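# Tie a tight knot in a rope with two arms

## Task

Make a knot in the rope and pull it snug so that it is tight.

## Robot and tools

Robot: two arms, left_arm and right_arm, each ending in a two-finger gripper. Fingers point along the gripper's +z axis and open and close along its y axis. The reported end_effector_position is the spot between the finger pads, roughly 1 cm short of the tips.

Frames. Scene frame: origin at table-top height, halfway between the nominal arm bases, +x out over the table, +z up, left_arm on the +y side (arm names do not match image sides). Actual bases: left_arm at (+0.050, +0.302, 0) m, quat_wxyz (+1.000, 0, 0, -0.010); right_arm at (+0.010, -0.355, 0) m, quat_wxyz (+1.000, 0, 0, +0.016). Each arm reports its hand pose, velocities, targets and wrist-camera pose in its own base frame. Fixed cameras and the table use the scene frame. All commanded offsets are along the axes of that arm's current Hand target. Printed positions may be a few cm off, more when the arm is stretched.

Row format, shared by execute_actions and move: one flat list of 14 numbers, each in [-1, 1]. First 7 are left_arm: dx, dy, dz, rx, ry, rz, opening; next 7 are right_arm in the same order. Both arms must always be filled in. dx..rz are an offset relative to the Hand target as it stood when the action or move began, not a pose; 1.0 equals 0.6 m for dx/dy/dz and 180 degrees for rx/ry/rz, which together form a single rotation vector. Repeating the same offset in a new call moves further. Six zeros re-request the current Hand target. Opening is absolute, not an offset: +1 fully open (0.094 m), -1 shut. A 0 opening is a real command (half open), so to keep a gripper unchanged resend its current opening.

execute_actions(actions, cameras): actions is a list of actions; each action is up to 15 rows, one per 1/30 s step, and a short action repeats its last row to fill 15 steps. Every row in an action counts from that action's starting Hand target. Empty list returns state and all camera images. cameras: list of names, ["all"], [] or null.

move(target, speed, blend, opening_speed, grip_force, blocking, cameras): drives each gripper in a straight line from its Hand target toward the offset given in target (one 14-number row, or up to 15 rows all measured from the same starting Hand targets). speed in m/s, 0.002 to 2.9, default 0.25 (rotation up to twice that in rad/s); one value or one per target. blend in m rounds corners in a list (0 stops at each). opening_speed: rate of finger change per second on the -1..+1 scale, at least 0.2. grip_force: newtons per pad, 10 to 50, one value or one per arm; it persists, and lower values close slowly. blocking=false returns early while motion continues. Paths do not avoid obstacles or the other arm, and run at most 10 s. The result adds a move: line such as done, off_target, moving, held or fault, plus limits (paced = pose clipped, held = steps withheld). done means at rest within 10 mm and 2 degrees; neither done nor off_target tells you about contact.

wait(seconds 0 to 10, cameras): lets the scene run holding last commands; a running move continues. stop(cameras): brakes a running move. zoom_image(camera, region [x0,y0,x1,y1] pixels, max 504x504): enlarges part of the latest image of cam_high, cam_low, cam_left_wrist or cam_right_wrist (all 896x504). finished_scene(scene): ends the scene with the current scene's number; call nothing after it.

Results: Hand target (the commanded pose after clipping; next offsets count from it), end_effector_position/quat, Joint positions (last entry is opening in m), grip_measured (opening on command scale, reads up to ~2.5 mm wide when empty), joint torques, joint velocities, motor temperatures, Tool commands. Grippers often settle short of the Hand target; send another command or the missing distance as an offset. Commanded rotation is clipped to 40 degrees from the measured one each step. Check tilt after each move and correct it. Joint ranges (rad): waist -2.618..3.054, shoulder 0..3.142, elbow 0..3.142 (straight 2.901), wrist pitch -1.571..1.571, wrist yaw -1.571..1.571, wrist roll -2.094..2.094.

Gripping: fingers go to the grip_measured value you command; squeeze builds after touch, so command well below the contact reading to hold firmly, and well above grip_measured to release.

Avoid: the rope or anything dropping off the table or being left off it; pushing any part of the rope more than about a finger-width under the table top; the two arms or grippers touching or one gripper closing on the other's fingers; fast hits on the table or fixtures (a camera stand sits behind the arms); strain on wrist-camera cables, whose contact counts as the hand's; paths passing near an arm's own base; releasing rope while it moves; pressing into unreachable targets, holding loads or long stretched poses, which heat motors (warning at 75 °C, arm folds and idles at 90 °C, collapses at 100 °C). A stalled arm keeps pushing until commanded back past its gripper. Objects may be nudged occasionally.

Each tool is called after "Request:" as name(argument=value, ...) on one line, values as JSON.

## Session

Request:
execute_actions(actions=[])

Scene clock: 0.00 s.
left_arm: end_effector_position=(+0.3902, +0.0138, +0.0800) grip_measured=+1.000 end_effector_quat_wxyz=(+0.570, -0.036, +0.819, +0.051) | right_arm: end_effector_position=(+0.3941, +0.0140, +0.0795) grip_measured=+1.000 end_effector_quat_wxyz=(+0.562, -0.029, +0.827, -0.010)
Joint positions: left_arm=[-0.034 1.577 0.342 0.877 -0.156 -0.013 0.094] | right_arm=[0.048 1.568 0.367 0.823 0.029 -0.042 0.094]
Joint velocities: within noise
Joint torques (N m): no reading
Motor temperatures (°C): left_arm=[23 29 28 28 22 22 25] | right_arm=[24 27 29 30 23 25 24]
Heat: left arm: 29 °C; right arm: 30 °C.
Hand target: left_arm +0.3913, +0.0138, +0.0820; +0.571, -0.036, +0.818, +0.051 | right_arm +0.3958, +0.0141, +0.0827; +0.565, -0.029, +0.825, -0.010
Tool commands: left_gripper/opening=+1.0 right_gripper/opening=+1.0
camera_calibration:
cam_left_wrist: T_world_to_cam=[[0.158424, -0.986685, 0.0368017, -0.0539884], [-0.717961, -0.140704, -0.681715, 0.382608], [0.677816, 0.081578, -0.730692, -0.110381], [0, 0, 0, 1]] pos_world=[0.358068, 0.00956969, 0.182162]
cam_right_wrist: T_world_to_cam=[[0.0740553, -0.988651, 0.130712, -0.0317391], [-0.747905, -0.141761, -0.648493, 0.392787], [0.659662, -0.0497357, -0.749915, -0.100927], [0, 0, 0, 1]] pos_world=[0.362695, 0.0192832, 0.183182]

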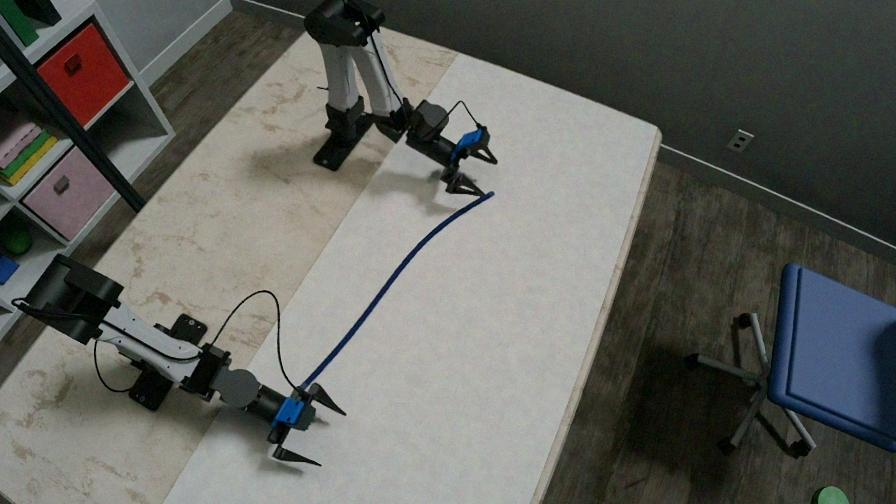

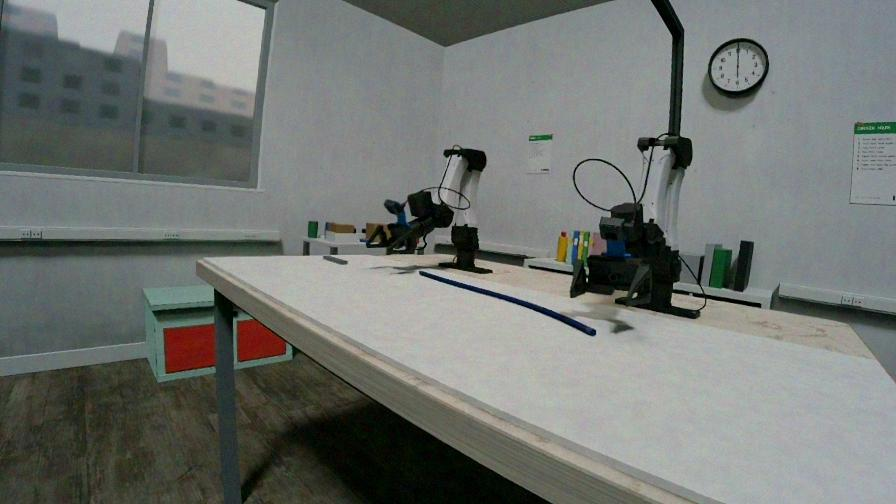

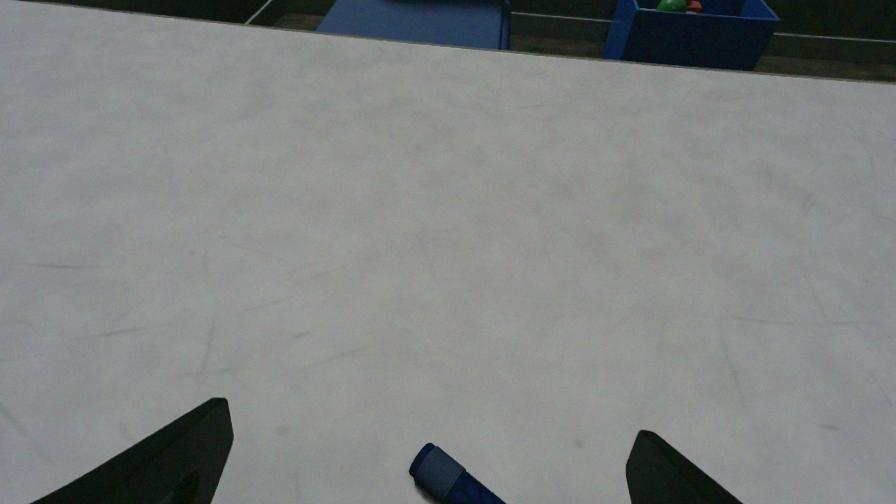

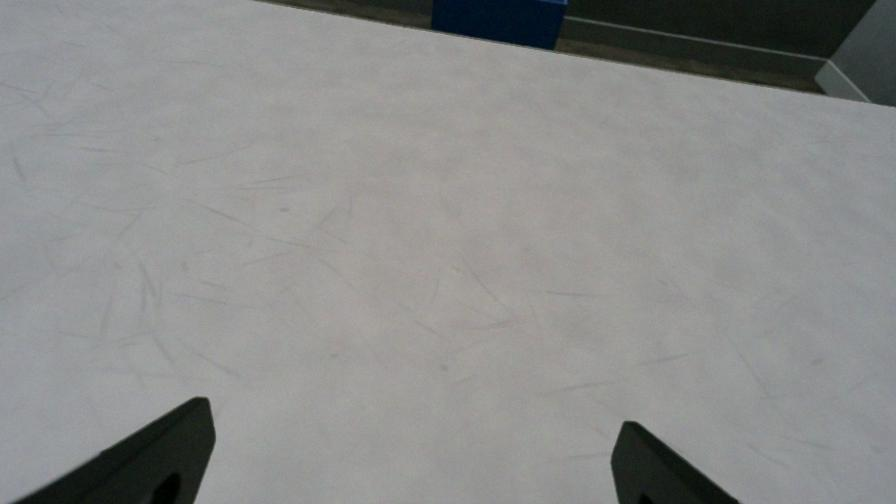

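Request:
move(target=[-0.018,-0.028,0.002,0.251,0.326,0.337,1,0.025,0.128,-0.142,0.251,0.327,0.391,1], speed=0.5, cameras=["all"])

Scene clock: 69.10 s.
left_arm: end_effector_position=(+0.3936, -0.0034, +0.0905) grip_measured=+1.000 end_effector_quat_wxyz=(+0.003, +0.531, +0.847, -0.005) | right_arm: end_effector_position=(+0.3025, +0.0868, +0.0915) grip_measured=+1.000 end_effector_quat_wxyz=(+0.002, +0.617, +0.787, -0.007)
Joint positions: left_arm=[-0.004 2.05 1.772 -1.294 0.012 1.117 0.094] | right_arm=[0.285 1.75 1.375 -1.205 0.01 1.615 0.094]
Joint torques (N m): left_arm=[-0.02 -9.28 7.47 0.3 -0.01 0.14] | right_arm=[-0.83 -7.12 8.42 0.3 -0.01 0.09]
Motor temperatures (°C): left_arm=[23 34 31 37 22 22 25] | right_arm=[24 30 33 36 23 25 24]
Heat: left arm: 37 °C; right arm: 36 °C.
Hand target: left_arm +0.3980, -0.0029, +0.0910; +0.000, +0.537, +0.843, +0.000 | right_arm +0.3081, +0.0883, +0.0957; +0.001, +0.623, +0.782, +0.000
Off the commanded pose: left_arm 0.005 m, 1 deg | right_arm 0.007 m, 1 deg.
move: done
camera_calibration:
cam_left_wrist: T_world_to_cam=[[-0.857899, -0.513785, -0.00589747, 0.3336], [-0.463336, 0.768598, 0.441109, 0.191063], [-0.222102, 0.381159, -0.897434, 0.266673], [0, 0, 0, 1]] pos_world=[0.43395, -0.0770963, 0.157009]
cam_right_wrist: T_world_to_cam=[[-0.94575, -0.324865, 0.00433798, 0.307814], [-0.288305, 0.845324, 0.449787, 0.0171806], [-0.149787, 0.424135, -0.893125, 0.188875], [0, 0, 0, 1]] pos_world=[0.32436, 0.00536647, 0.159626]

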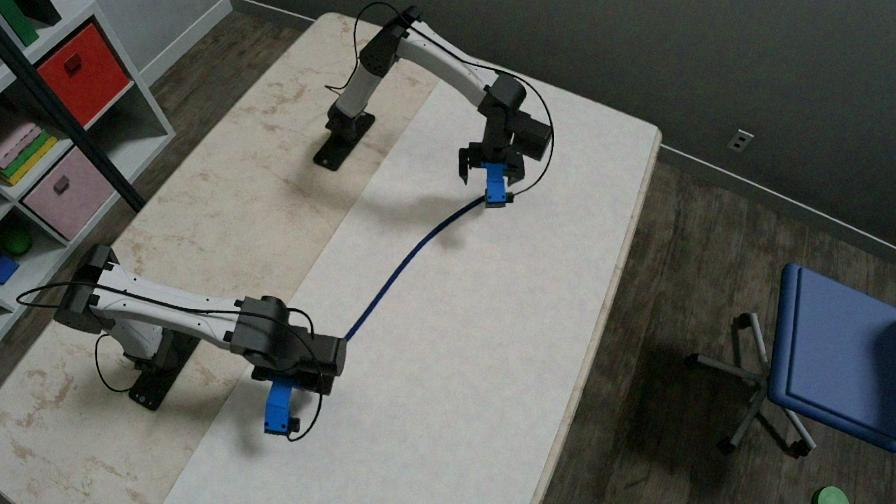

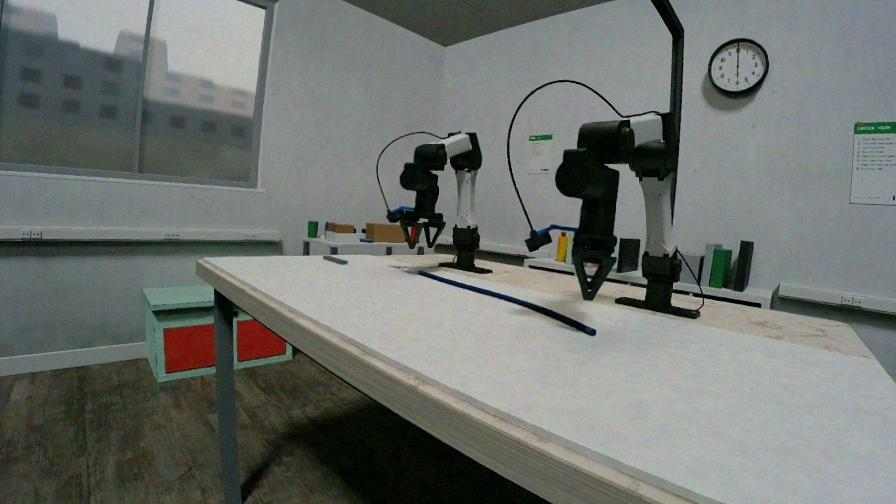

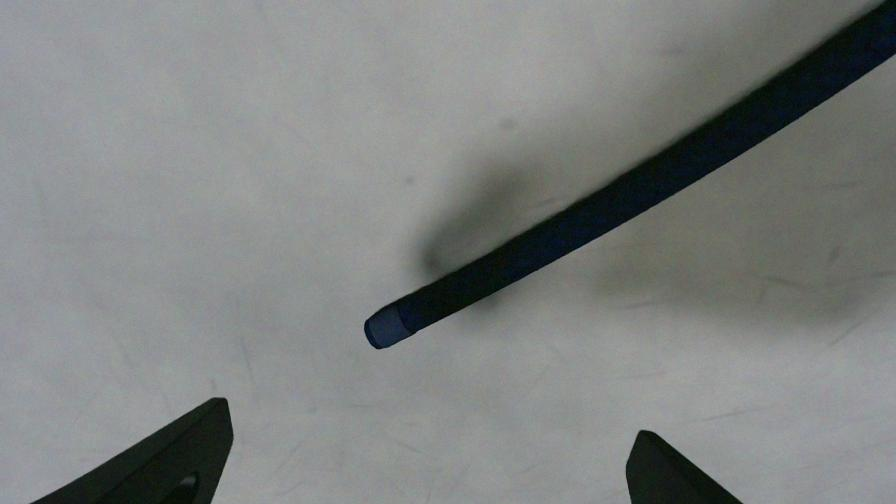

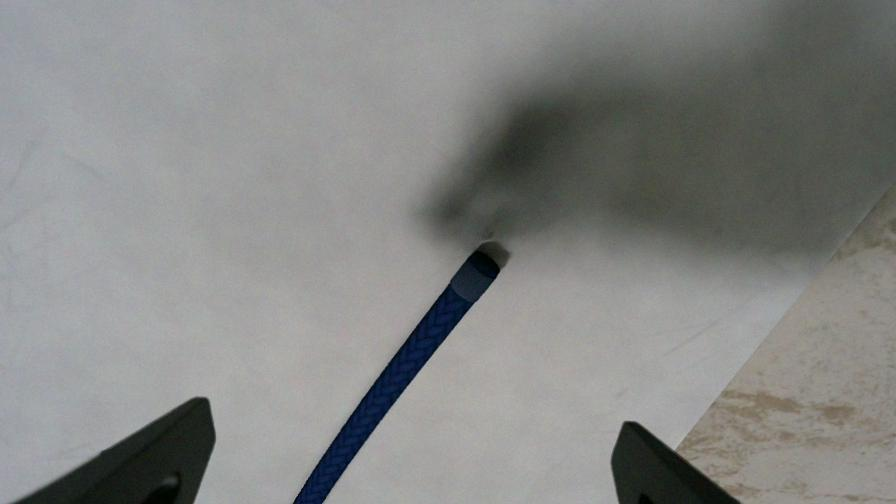

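Request:
move(target=[0.0213,0.0017,0.121,0,0,0,0,0.038,-0.0127,0.1225,0,0,0,0], speed=0.3, cameras=["cam_low","cam_left_wrist","cam_right_wrist"])

Scene clock: 86.70 s.
left_arm: end_effector_position=(+0.3978, +0.0065, +0.0297) grip_measured=+0.003 end_effector_quat_wxyz=(+0.012, +0.535, +0.845, +0.004) | right_arm: end_effector_position=(+0.2978, +0.1077, +0.0259) grip_measured=+0.002 end_effector_quat_wxyz=(+0.004, +0.620, +0.784, +0.000)
Joint positions: left_arm=[0.019 2.079 1.571 -1.038 0.007 1.147 0.047] | right_arm=[0.35 1.809 1.178 -0.935 0.006 1.688 0.047]
Joint torques (N m): left_arm=[0.57 -9.22 3.74 0.56 0.04 0.15] | right_arm=[-0.13 -8.12 4.86 0.45 0.08 0.08]
Heat: left arm: 37 °C; right arm: 37 °C.
Hand target: left_arm +0.3935, +0.0092, +0.0184; +0.000, +0.537, +0.843, +0.000 | right_arm +0.2956, +0.1089, +0.0222; +0.000, +0.623, +0.782, +0.000
Off the commanded pose: left_arm 0.012 m, 2 deg | right_arm 0.004 m, 1 deg.
move: off_target (left_arm)
camera_calibration:
cam_left_wrist: T_world_to_cam=[[-0.8613, -0.507167, -0.0307232, 0.343979], [-0.468803, 0.769922, 0.432947, 0.214699], [-0.195922, 0.387301, -0.900896, 0.198939], [0, 0, 0, 1]] pos_world=[0.435897, -0.0678954, 0.0968378]
cam_right_wrist: T_world_to_cam=[[-0.948536, -0.316513, -0.00995178, 0.310794], [-0.286379, 0.843971, 0.453542, 0.0271538], [-0.135153, 0.433051, -0.891179, 0.115404], [0, 0, 0, 1]] pos_world=[0.318173, 0.0254778, 0.0936228]
Images, in order (width x height): cam_low 896x504, cam_left_wrist 896x504, cam_right_wrist 896x504.

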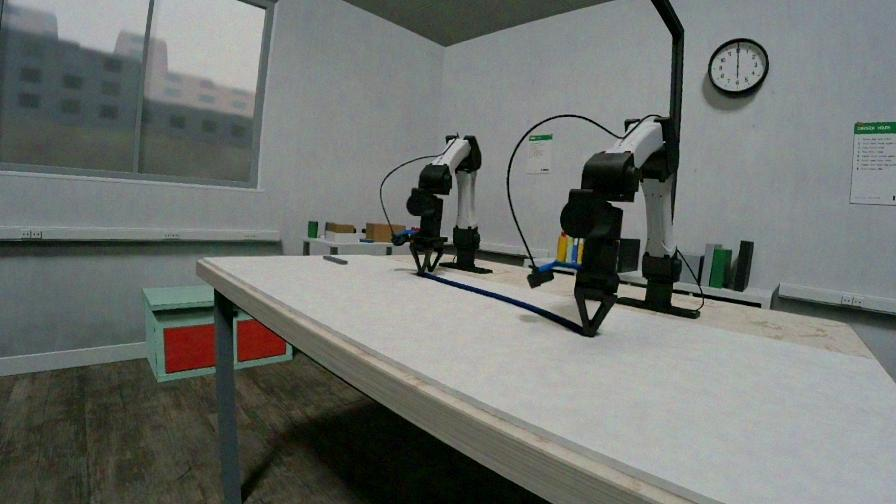

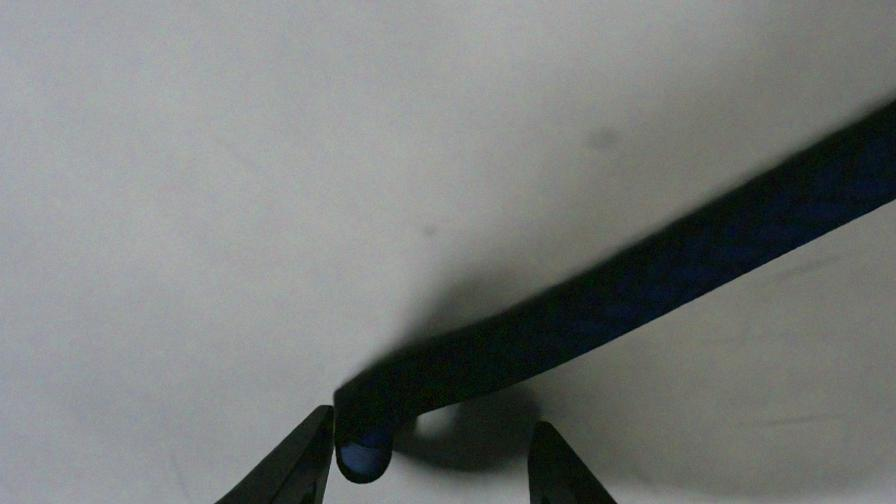

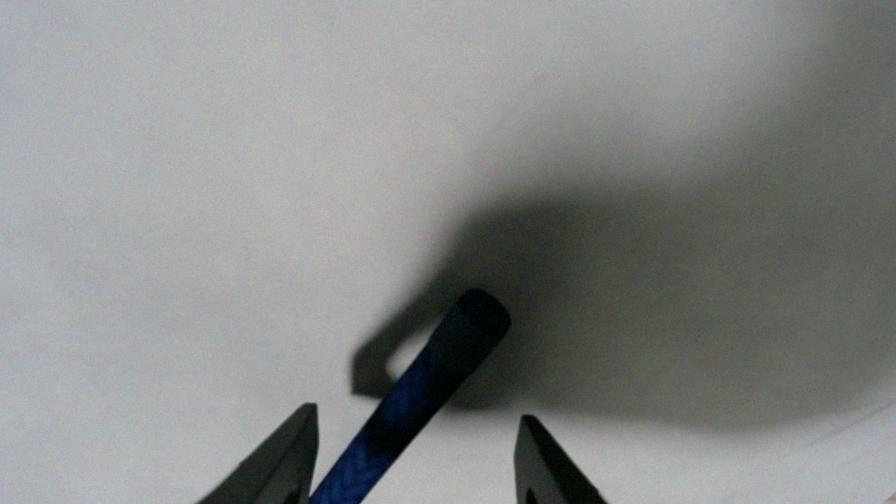

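Request:
move(target=[[0,0,-0.11,0,0,0,0,0,0,-0.11,0,0,0,0],[0,0,-0.11,0,0,-0.717,0,0,0,-0.11,0,0,-0.861,0]], speed=[0.2,0.8], blend=[0.02,0], cameras=["cam_left_wrist","cam_right_wrist"])

Scene clock: 105.10 s.
left_arm: end_effector_position=(+0.3880, +0.0082, +0.0708) grip_measured=+0.003 end_effector_quat_wxyz=(-0.017, -0.526, +0.851, +0.006) | right_arm: end_effector_position=(+0.2915, +0.1070, +0.0800) grip_measured=+0.002 end_effector_quat_wxyz=(-0.012, -0.627, +0.779, -0.002)
Joint positions: left_arm=[0.024 2.068 1.722 -1.259 0.007 -1.083 0.047] | right_arm=[0.358 1.752 1.332 -1.172 0.012 -0.998 0.047]
Joint torques (N m): left_arm=[0.21 -12.74 7.25 0.2 -0.11 -0.07] | right_arm=[-0.8 -9.11 7.77 0.32 -0.12 -0.11]
Motor temperatures (°C): left_arm=[23 38 33 31 22 22 25] | right_arm=[24 33 36 33 23 25 24]
Heat: left arm: 38 °C; right arm: 36 °C.
Hand target: left_arm +0.3935, +0.0093, +0.0844; +0.000, -0.530, +0.848, +0.000 | right_arm +0.2957, +0.1089, +0.0883; +0.000, -0.629, +0.777, -0.001
Off the commanded pose: left_arm 0.015 m, 2 deg | right_arm 0.009 m, 1 deg.
move: off_target (left_arm)
camera_calibration:
cam_left_wrist: T_world_to_cam=[[0.929687, -0.365962, -0.0418776, -0.357649], [-0.305552, -0.829682, 0.467189, 0.138286], [-0.205719, -0.421544, -0.883165, 0.242605], [0, 0, 0, 1]] pos_world=[0.424663, 0.0861167, 0.134677]
cam_right_wrist: T_world_to_cam=[[0.991984, -0.124991, -0.0185634, -0.280275], [-0.101133, -0.873394, 0.476398, 0.12935], [-0.0757584, -0.470702, -0.879034, 0.241455], [0, 0, 0, 1]] pos_world=[0.309402, 0.191595, 0.145423]
Images, in order (width x height): cam_left_wrist 896x504, cam_right_wrist 896x504.

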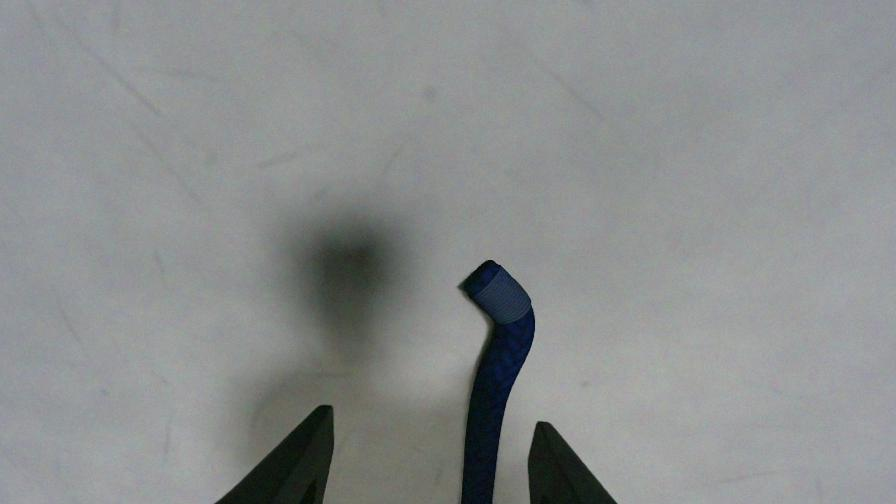

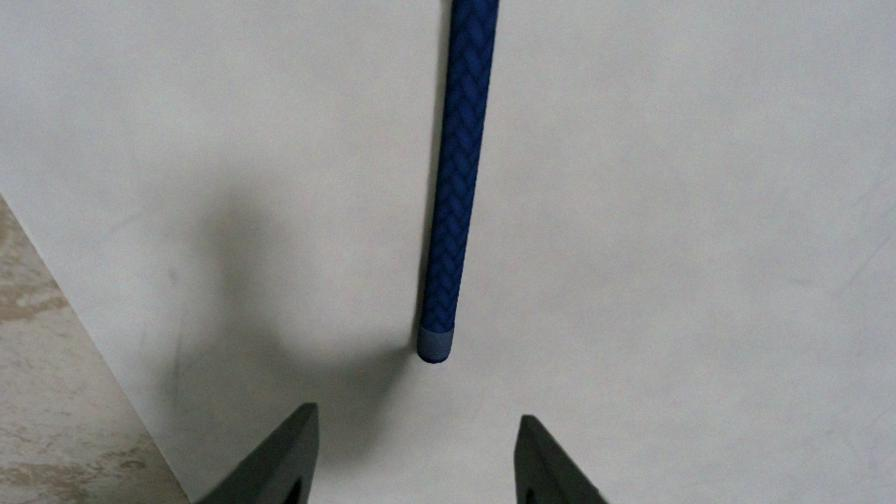

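Request:
move(target=[[0.033,-0.032,0.06,0,0,0,0,-0.013,-0.009,0.06,0,0,0,0],[0.033,-0.032,0.122,0,0,0,0,-0.013,-0.009,0.127,0,0,0,0]], speed=0.25, blend=[0.01,0], cameras=["cam_left_wrist","cam_right_wrist"])

Scene clock: 118.97 s.
left_arm: end_effector_position=(+0.3950, -0.0193, +0.0206) grip_measured=+0.002 end_effector_quat_wxyz=(-0.012, -0.524, +0.852, +0.004) | right_arm: end_effector_position=(+0.3047, +0.1121, +0.0148) grip_measured=+0.002 end_effector_quat_wxyz=(-0.001, -0.627, +0.779, -0.005)
Joint positions: left_arm=[-0.046 2.125 1.606 -1.075 0.007 -1.148 0.047] | right_arm=[0.358 1.857 1.192 -0.904 0.011 -0.998 0.047]
Joint torques (N m): left_arm=[0.54 -9.92 3.74 0.94 -0.11 -0.08] | right_arm=[0.32 -8.66 4.85 0.5 -0.17 -0.01]
Heat: left arm: 40 °C; right arm: 36 °C.
Hand target: left_arm +0.4021, -0.0170, +0.0112; +0.000, -0.530, +0.848, +0.000 | right_arm +0.3026, +0.1153, +0.0120; +0.000, -0.629, +0.777, -0.001
Off the commanded pose: left_arm 0.012 m, 2 deg | right_arm 0.005 m, 1 deg.
move: off_target (left_arm)
camera_calibration:
cam_left_wrist: T_world_to_cam=[[0.928239, -0.370577, -0.0323293, -0.376095], [-0.314828, -0.82893, 0.46234, 0.144749], [-0.198131, -0.418983, -0.886113, 0.185238], [0, 0, 0, 1]] pos_world=[0.431379, 0.0582269, 0.08506]
cam_right_wrist: T_world_to_cam=[[0.992215, -0.12453, 0.00137084, -0.294415], [-0.110783, -0.87755, 0.466512, 0.169738], [-0.0568917, -0.463032, -0.884514, 0.181012], [0, 0, 0, 1]] pos_world=[0.321225, 0.196105, 0.0813263]
Images, in order (width x height): cam_left_wrist 896x504, cam_right_wrist 896x504.

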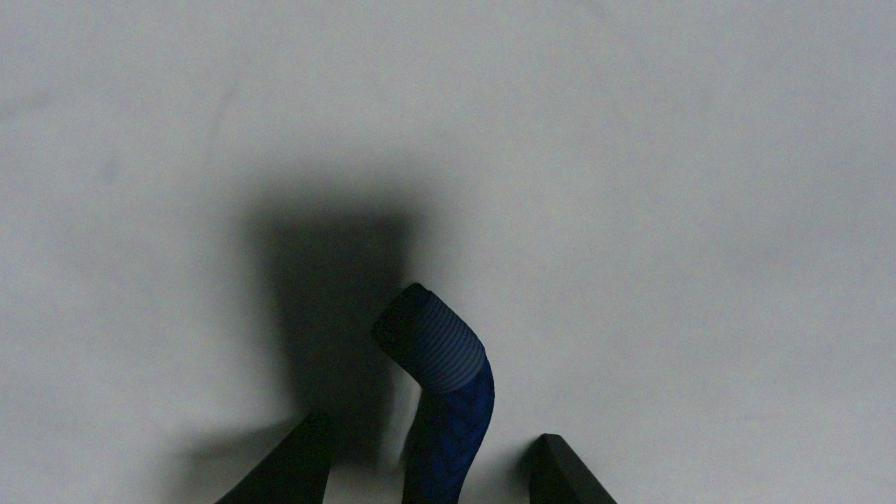

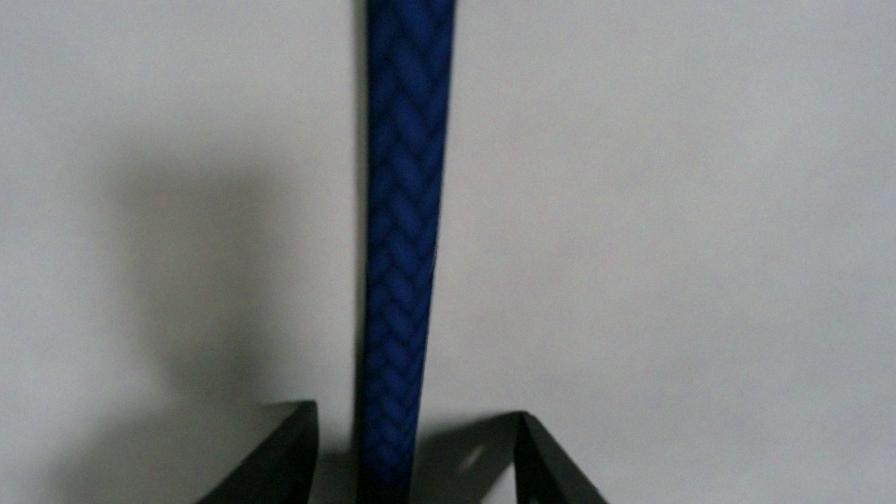

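Request:
move(target=[[0,0,-0.1,0,0,0,0,0,0,0,0,0,0,-1],[0,0,-0.1,0,0,0.967,0,0,0,0,0,0,0,-1],[-0.005,0,0,0,0,0.967,0,0,0,0,0,0,0,-1]], speed=[0.2,0.9,0.2], blend=[0.01,0,0], cameras=["cam_left_wrist","cam_right_wrist"])

Scene clock: 141.90 s.
left_arm: end_effector_position=(+0.3982, -0.0145, +0.0221) grip_measured=+0.002 end_effector_quat_wxyz=(-0.009, +0.818, +0.575, -0.003) | right_arm: end_effector_position=(+0.3048, +0.1122, +0.0148) grip_measured=-0.781 end_effector_quat_wxyz=(-0.001, -0.627, +0.779, -0.006)
Joint positions: left_arm=[-0.041 2.127 1.615 -1.074 -0.011 1.874 0.047] | right_arm=[0.358 1.857 1.192 -0.904 0.011 -0.998 0.01]
Joint torques (N m): left_arm=[0.72 -9.72 3.55 0.86 0.25 0.15] | right_arm=[0.05 -8.8 5.14 0.47 -0.1 0]
Heat: left arm: 42 °C; right arm: 35 °C.
Hand target: left_arm +0.4035, -0.0143, +0.0112; +0.000, +0.819, +0.573, +0.000 | right_arm +0.3026, +0.1153, +0.0120; +0.000, -0.629, +0.777, -0.001
Off the commanded pose: left_arm 0.012 m, 1 deg | right_arm 0.005 m, 1 deg.
move: off_target (left_arm); blend cut to 0 m at target 1
camera_calibration:
cam_left_wrist: T_world_to_cam=[[-0.967592, 0.252465, 0.00515379, 0.385963], [0.226881, 0.860217, 0.456675, -0.0419514], [0.110861, 0.443044, -0.889619, 0.0787258], [0, 0, 0, 1]] pos_world=[0.374245, -0.096234, 0.0872049]
cam_right_wrist: T_world_to_cam=[[0.99222, -0.124487, 0.00166962, -0.294536], [-0.110893, -0.877615, 0.466363, 0.169898], [-0.0565908, -0.462919, -0.884592, 0.180952], [0, 0, 0, 1]] pos_world=[0.321325, 0.196205, 0.0813263]
Images, in order (width x height): cam_left_wrist 896x504, cam_right_wrist 896x504.

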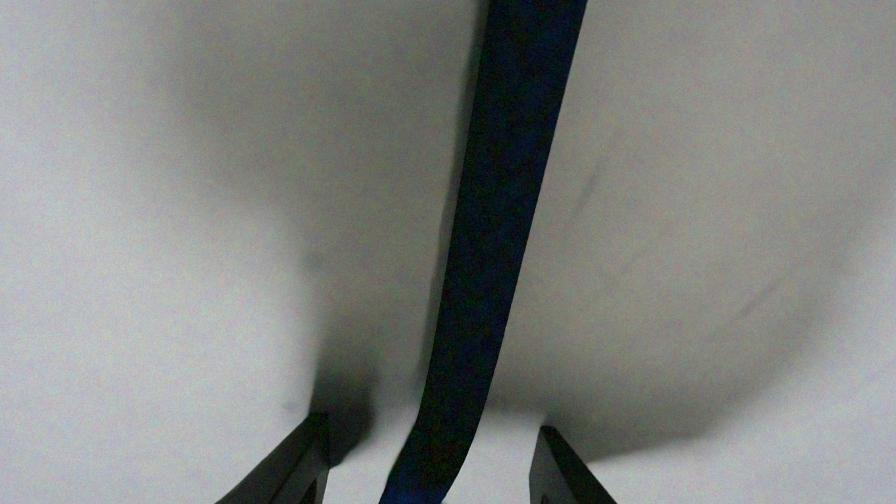

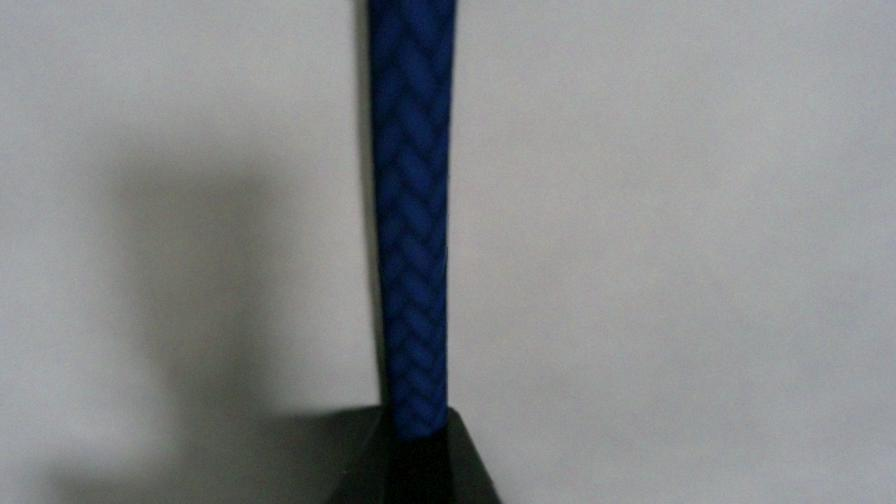

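Request:
move(target=[[0,0,0,0,0,0,-1,0,0,0,0,0,0,-1],[0,0,-0.1,0,0,0,-1,0,0,0,0,0,0,-1],[-0.214,0.143,-0.1,0,0,-0.2,-1,0,0,0,0,0,0,-1],[-0.466,0.182,-0.1,0,0,-0.4,-1,0,0,0,0,0,0,-1],[-0.59,-0.11,-0.1,0,0,-0.611,-1,0,0,0,0,0,0,-1],[-0.59,-0.11,-0.01,0,0,-0.611,-1,0,0,0,0,0,0,-1]], speed=0.25, blend=[0,0.02,0.04,0.04,0.01,0], cameras=["all"])

Scene clock: 163.93 s.
left_arm: end_effector_position=(+0.2204, -0.3248, +0.0245) grip_measured=-0.783 end_effector_quat_wxyz=(+0.000, +0.006, +1.000, -0.001) | right_arm: end_effector_position=(+0.3049, +0.1123, +0.0148) grip_measured=-0.781 end_effector_quat_wxyz=(-0.001, -0.627, +0.779, -0.005)
Joint positions: left_arm=[-0.974 2.085 1.561 -1.044 0.001 -0.962 0.01] | right_arm=[0.358 1.857 1.192 -0.903 0.011 -0.998 0.01]
Joint torques (N m): left_arm=[0.24 -10.25 3.59 0.7 -0.04 -0.08] | right_arm=[0.21 -8.44 5.14 0.47 -0.1 0.05]
Motor temperatures (°C): left_arm=[23 46 34 30 22 22 25] | right_arm=[24 34 34 31 23 25 25]
Heat: left arm: 46 °C; right arm: 34 °C.
Hand target: left_arm +0.2202, -0.3243, +0.0172; +0.000, +0.000, +1.000, +0.000 | right_arm +0.3026, +0.1153, +0.0120; +0.000, -0.629, +0.777, -0.001
Off the commanded pose: left_arm 0.007 m, 1 deg | right_arm 0.005 m, 1 deg.
move: done
camera_calibration:
cam_left_wrist: T_world_to_cam=[[0.0776132, -0.996933, -0.0100139, -0.343487], [-0.890027, -0.0738094, 0.449894, 0.207201], [-0.449253, -0.0260051, -0.893026, 0.209264], [0, 0, 0, 1]] pos_world=[0.305086, -0.321698, 0.0902206]
cam_right_wrist: T_world_to_cam=[[0.992221, -0.124479, 0.00181973, -0.29455], [-0.110987, -0.877864, 0.465871, 0.169971], [-0.0563939, -0.462449, -0.884851, 0.180906], [0, 0, 0, 1]] pos_world=[0.321325, 0.196205, 0.0814263]

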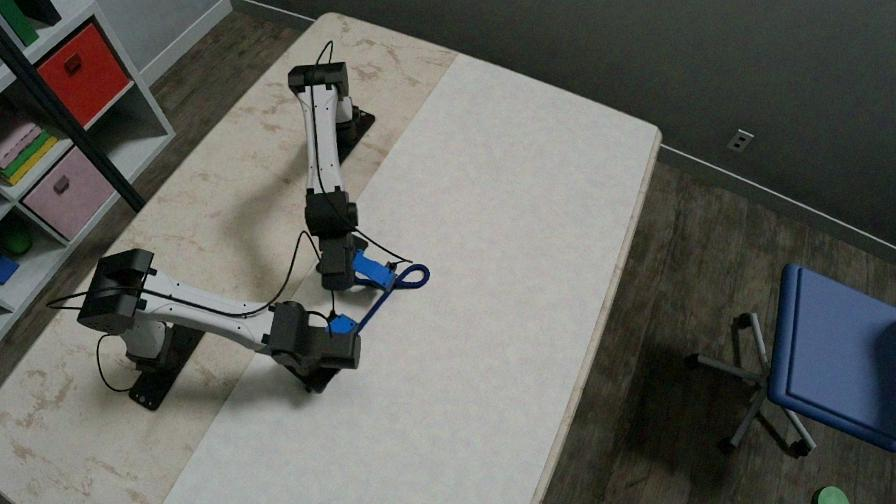

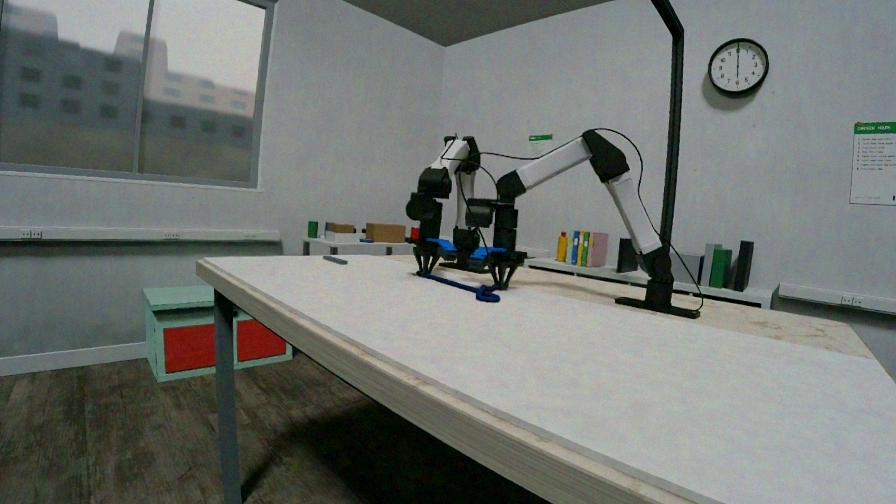

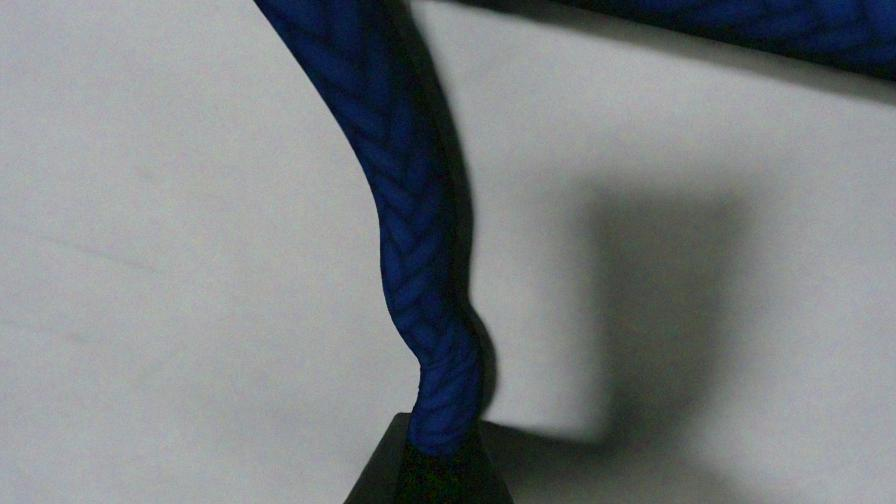

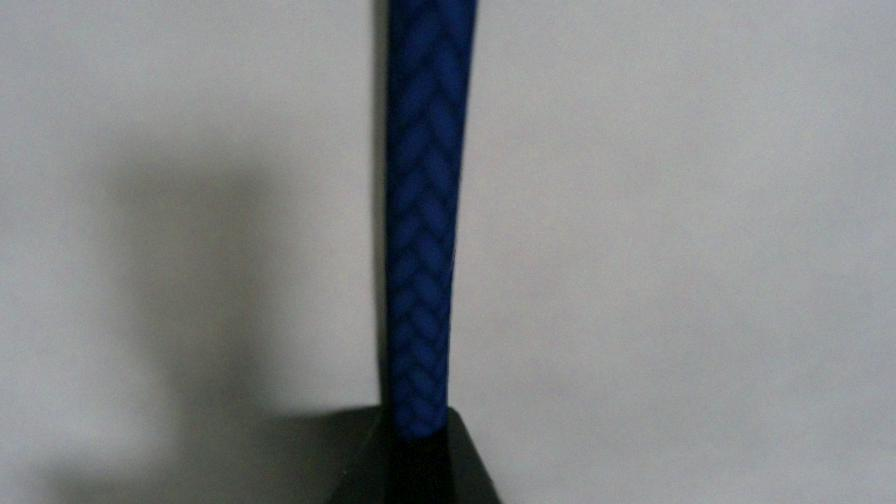

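Request:
move(target=[[0,0,-0.06,0,0,0.1,-1,0,0,0,0,0,0,-1],[-0.06,0.078,-0.06,0,0,0.667,-1,0,0,0,0,0,0,-1],[-0.06,0.078,0.0,0,0,0.667,-0.5,0,0,0,0,0,0,-1],[-0.06,0.078,-0.13,0,0,0.667,-0.5,0,0,0,0,0,0,-1]], speed=0.25, blend=[0.02,0.01,0,0], cameras=["cam_high","cam_left_wrist"])

Scene clock: 188.90 s.
left_arm: end_effector_position=(+0.2529, -0.2761, +0.0858) grip_measured=-0.502 end_effector_quat_wxyz=(-0.010, +0.864, +0.503, -0.003) | right_arm: end_effector_position=(+0.3049, +0.1123, +0.0148) grip_measured=-0.781 end_effector_quat_wxyz=(-0.001, -0.627, +0.779, -0.005)
Joint positions: left_arm=[-0.829 1.994 1.672 -1.271 0.001 1.258 0.023] | right_arm=[0.358 1.857 1.192 -0.903 0.011 -0.998 0.01]
Joint torques (N m): left_arm=[0.53 -11.43 6.87 0.21 0.11 0.16] | right_arm=[0.13 -8.9 5.16 0.53 -0.14 0.02]
Heat: left arm: 45 °C; right arm: 35 °C.
Hand target: left_arm +0.2563, -0.2775, +0.0953; +0.000, +0.866, +0.499, +0.000 | right_arm +0.3026, +0.1153, +0.0120; +0.000, -0.629, +0.777, -0.001
Off the commanded pose: left_arm 0.010 m, 1 deg | right_arm 0.005 m, 1 deg.
move: done
camera_calibration:
cam_left_wrist: T_world_to_cam=[[-0.910289, 0.413897, 0.00797524, 0.340955], [0.371647, 0.808578, 0.456159, 0.136097], [0.182354, 0.4182, -0.889863, 0.242511], [0, 0, 0, 1]] pos_world=[0.215565, -0.352584, 0.151001]
Images, in order (width x height): cam_high 896x504, cam_left_wrist 896x504.

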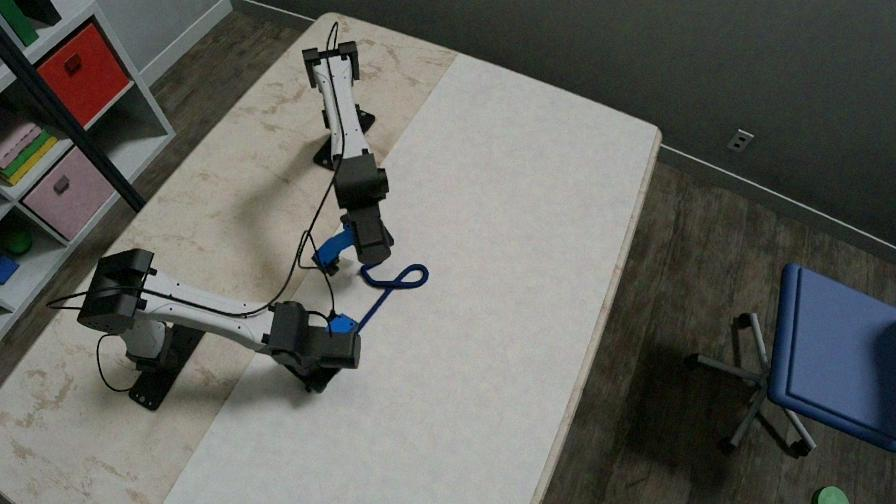

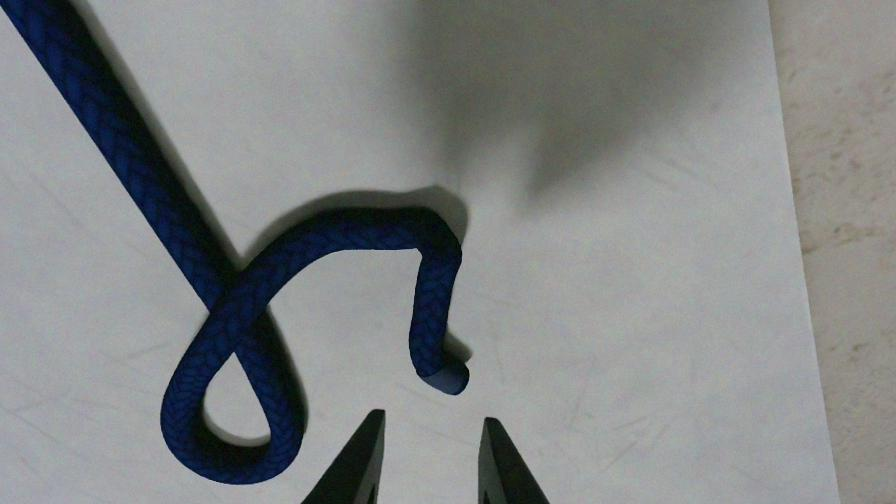

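Request:
move(target=[[0.121,0.103,0.03,0,0,0,-0.55,0,0,0,0,0,0,-1],[0.121,0.103,0.1455,0,0,0,-1,0,0,0,0,0,0,-1],[0.121,0.103,0.07,0,0,0,-1,-0.04,0,-0.005,0,0,0,-1],[0.06,-0.047,0.058,0,0,0,-1,-0.117,0,-0.005,0,0,0,-1],[0.06,-0.047,0.122,0,0,0,-0.5,-0.117,0,-0.005,0,0,0,-1],[0.06,-0.047,-0.03,0,0,0,-0.5,-0.117,0,-0.005,0,0,0,-1]], speed=[0.25,0.15,0.2,0.2,0.15,0.25], blend=[0.005,0,0.01,0.01,0,0], cameras=["cam_high","cam_left_wrist"])

Scene clock: 229.13 s.
left_arm: end_effector_position=(+0.2483, -0.2294, +0.1061) grip_measured=-0.502 end_effector_quat_wxyz=(-0.008, +0.868, +0.497, -0.003) | right_arm: end_effector_position=(+0.3134, +0.1788, +0.0140) grip_measured=-0.781 end_effector_quat_wxyz=(-0.003, -0.632, +0.775, -0.005)
Joint positions: left_arm=[-0.745 1.841 1.546 -1.293 0.001 1.356 0.023] | right_arm=[0.524 1.989 1.372 -0.958 0.011 -0.845 0.01]
Joint torques (N m): left_arm=[-0.02 -9.55 6.84 0.24 0.11 -0.03] | right_arm=[-0.1 -8.69 7.9 0.27 -0.12 0.07]
Heat: left arm: 48 °C; right arm: 36 °C.
Hand target: left_arm +0.2499, -0.2323, +0.1134; +0.000, +0.867, +0.499, +0.000 | right_arm +0.3172, +0.1840, +0.0150; +0.000, -0.629, +0.777, -0.001
Off the commanded pose: left_arm 0.008 m, 1 deg | right_arm 0.006 m, 1 deg.
move: done; target 2's new opening was sent with left_arm's hand 0.014 m and 1 deg from that target
camera_calibration:
cam_left_wrist: T_world_to_cam=[[-0.904366, 0.426734, 0.0045304, 0.319088], [0.382235, 0.805247, 0.453291, 0.0876877], [0.189787, 0.411673, -0.891351, 0.238623], [0, 0, 0, 1]] pos_world=[0.209768, -0.305011, 0.171503]
Images, in order (width x height): cam_high 896x504, cam_left_wrist 896x504.

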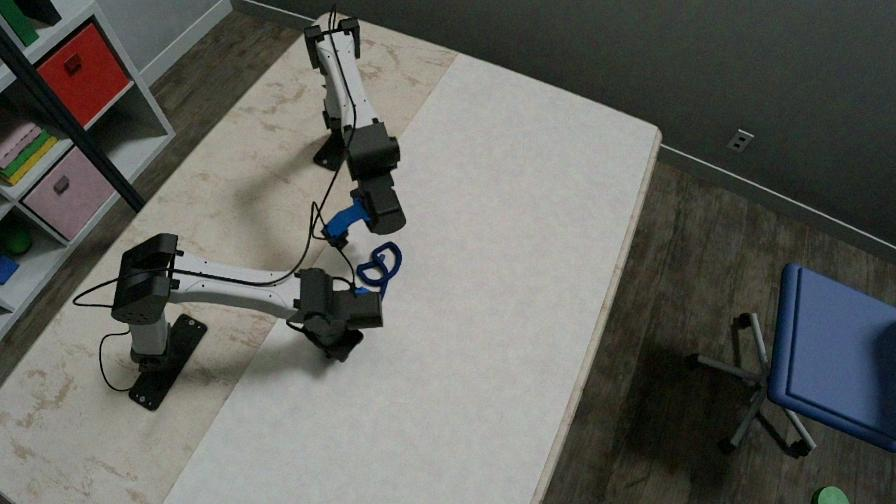

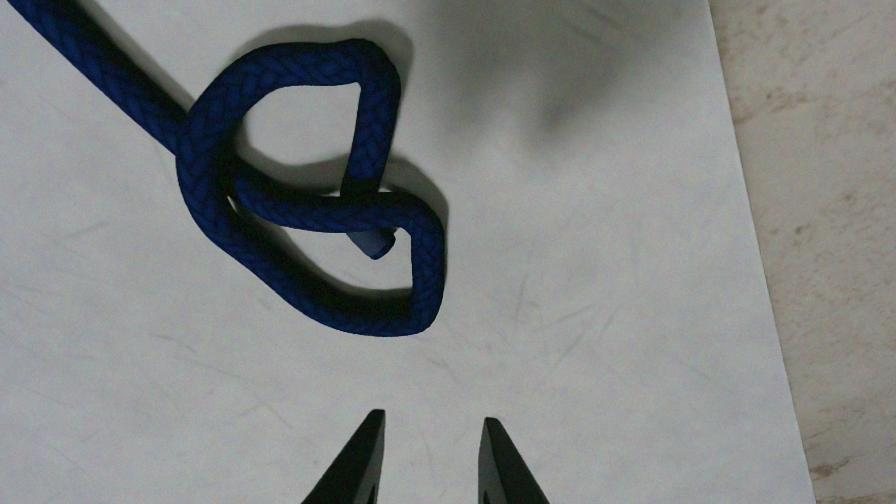

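Request:
move(target=[[0.013,0.0083,0.08,0,0,0,-0.55,0,0,0,0,0,0,-1],[0.013,0.0083,0.17,0,0,0,-1,0,0,0,0,0,0,-1],[0.013,0.0083,0.155,0,0,0,-1,0,0,0,0,0,0,-1],[0,-0.029,0.155,0,0,0,-0.5,0,0,0,0,0,0,-1],[0,-0.029,0,0,0,0,-0.5,0,0,0,0,0,0,-1]], speed=[0.3,0.15,0.15,0.15,0.3], blend=[0.005,0,0.005,0,0], cameras=["cam_left_wrist"])

Scene clock: 250.93 s.
left_arm: end_effector_position=(+0.2349, -0.2194, +0.1073) grip_measured=-0.502 end_effector_quat_wxyz=(-0.006, +0.866, +0.500, -0.001) | right_arm: end_effector_position=(+0.3134, +0.1788, +0.0140) grip_measured=-0.781 end_effector_quat_wxyz=(-0.003, -0.632, +0.775, -0.005)
Joint positions: left_arm=[-0.752 1.773 1.466 -1.276 -0.001 1.344 0.023] | right_arm=[0.524 1.989 1.372 -0.958 0.011 -0.845 0.01]
Joint torques (N m): left_arm=[-0.38 -8.61 6.76 0.25 0.14 -0.03] | right_arm=[-0.27 -8.68 7.73 0.32 -0.11 0.23]
Heat: left arm: 48 °C; right arm: 37 °C.
Hand target: left_arm +0.2349, -0.2235, +0.1133; +0.000, +0.866, +0.499, +0.000 | right_arm +0.3172, +0.1840, +0.0150; +0.000, -0.629, +0.777, -0.001
Off the commanded pose: left_arm 0.007 m, 1 deg | right_arm 0.006 m, 1 deg.
move: done; blend cut to 0.0044 m at target 3; target 2's new opening was sent with left_arm's hand 0.011 m and 1 deg from that target
camera_calibration:
cam_left_wrist: T_world_to_cam=[[-0.906643, 0.421898, -0.000684789, 0.302798], [0.37554, 0.807758, 0.45442, 0.0862316], [0.192272, 0.411739, -0.890788, 0.23753], [0, 0, 0, 1]] pos_world=[0.196475, -0.295205, 0.172611]
Images, in order (width x height): cam_left_wrist 896x504.

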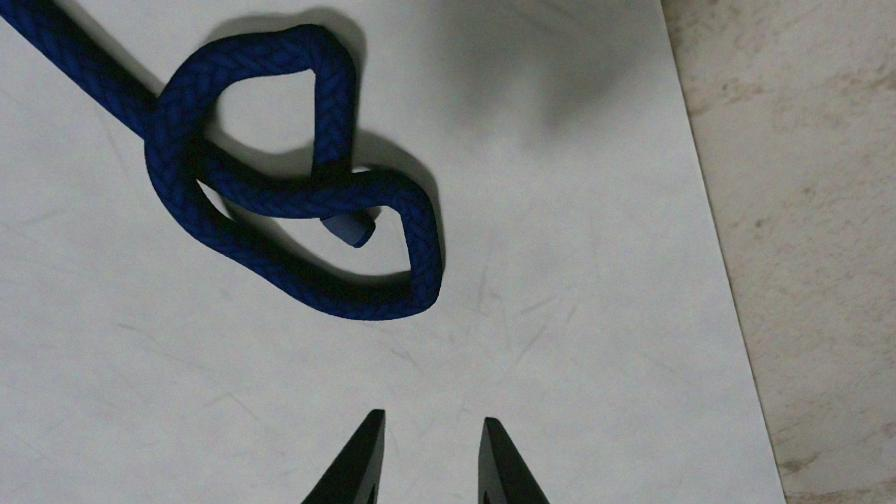

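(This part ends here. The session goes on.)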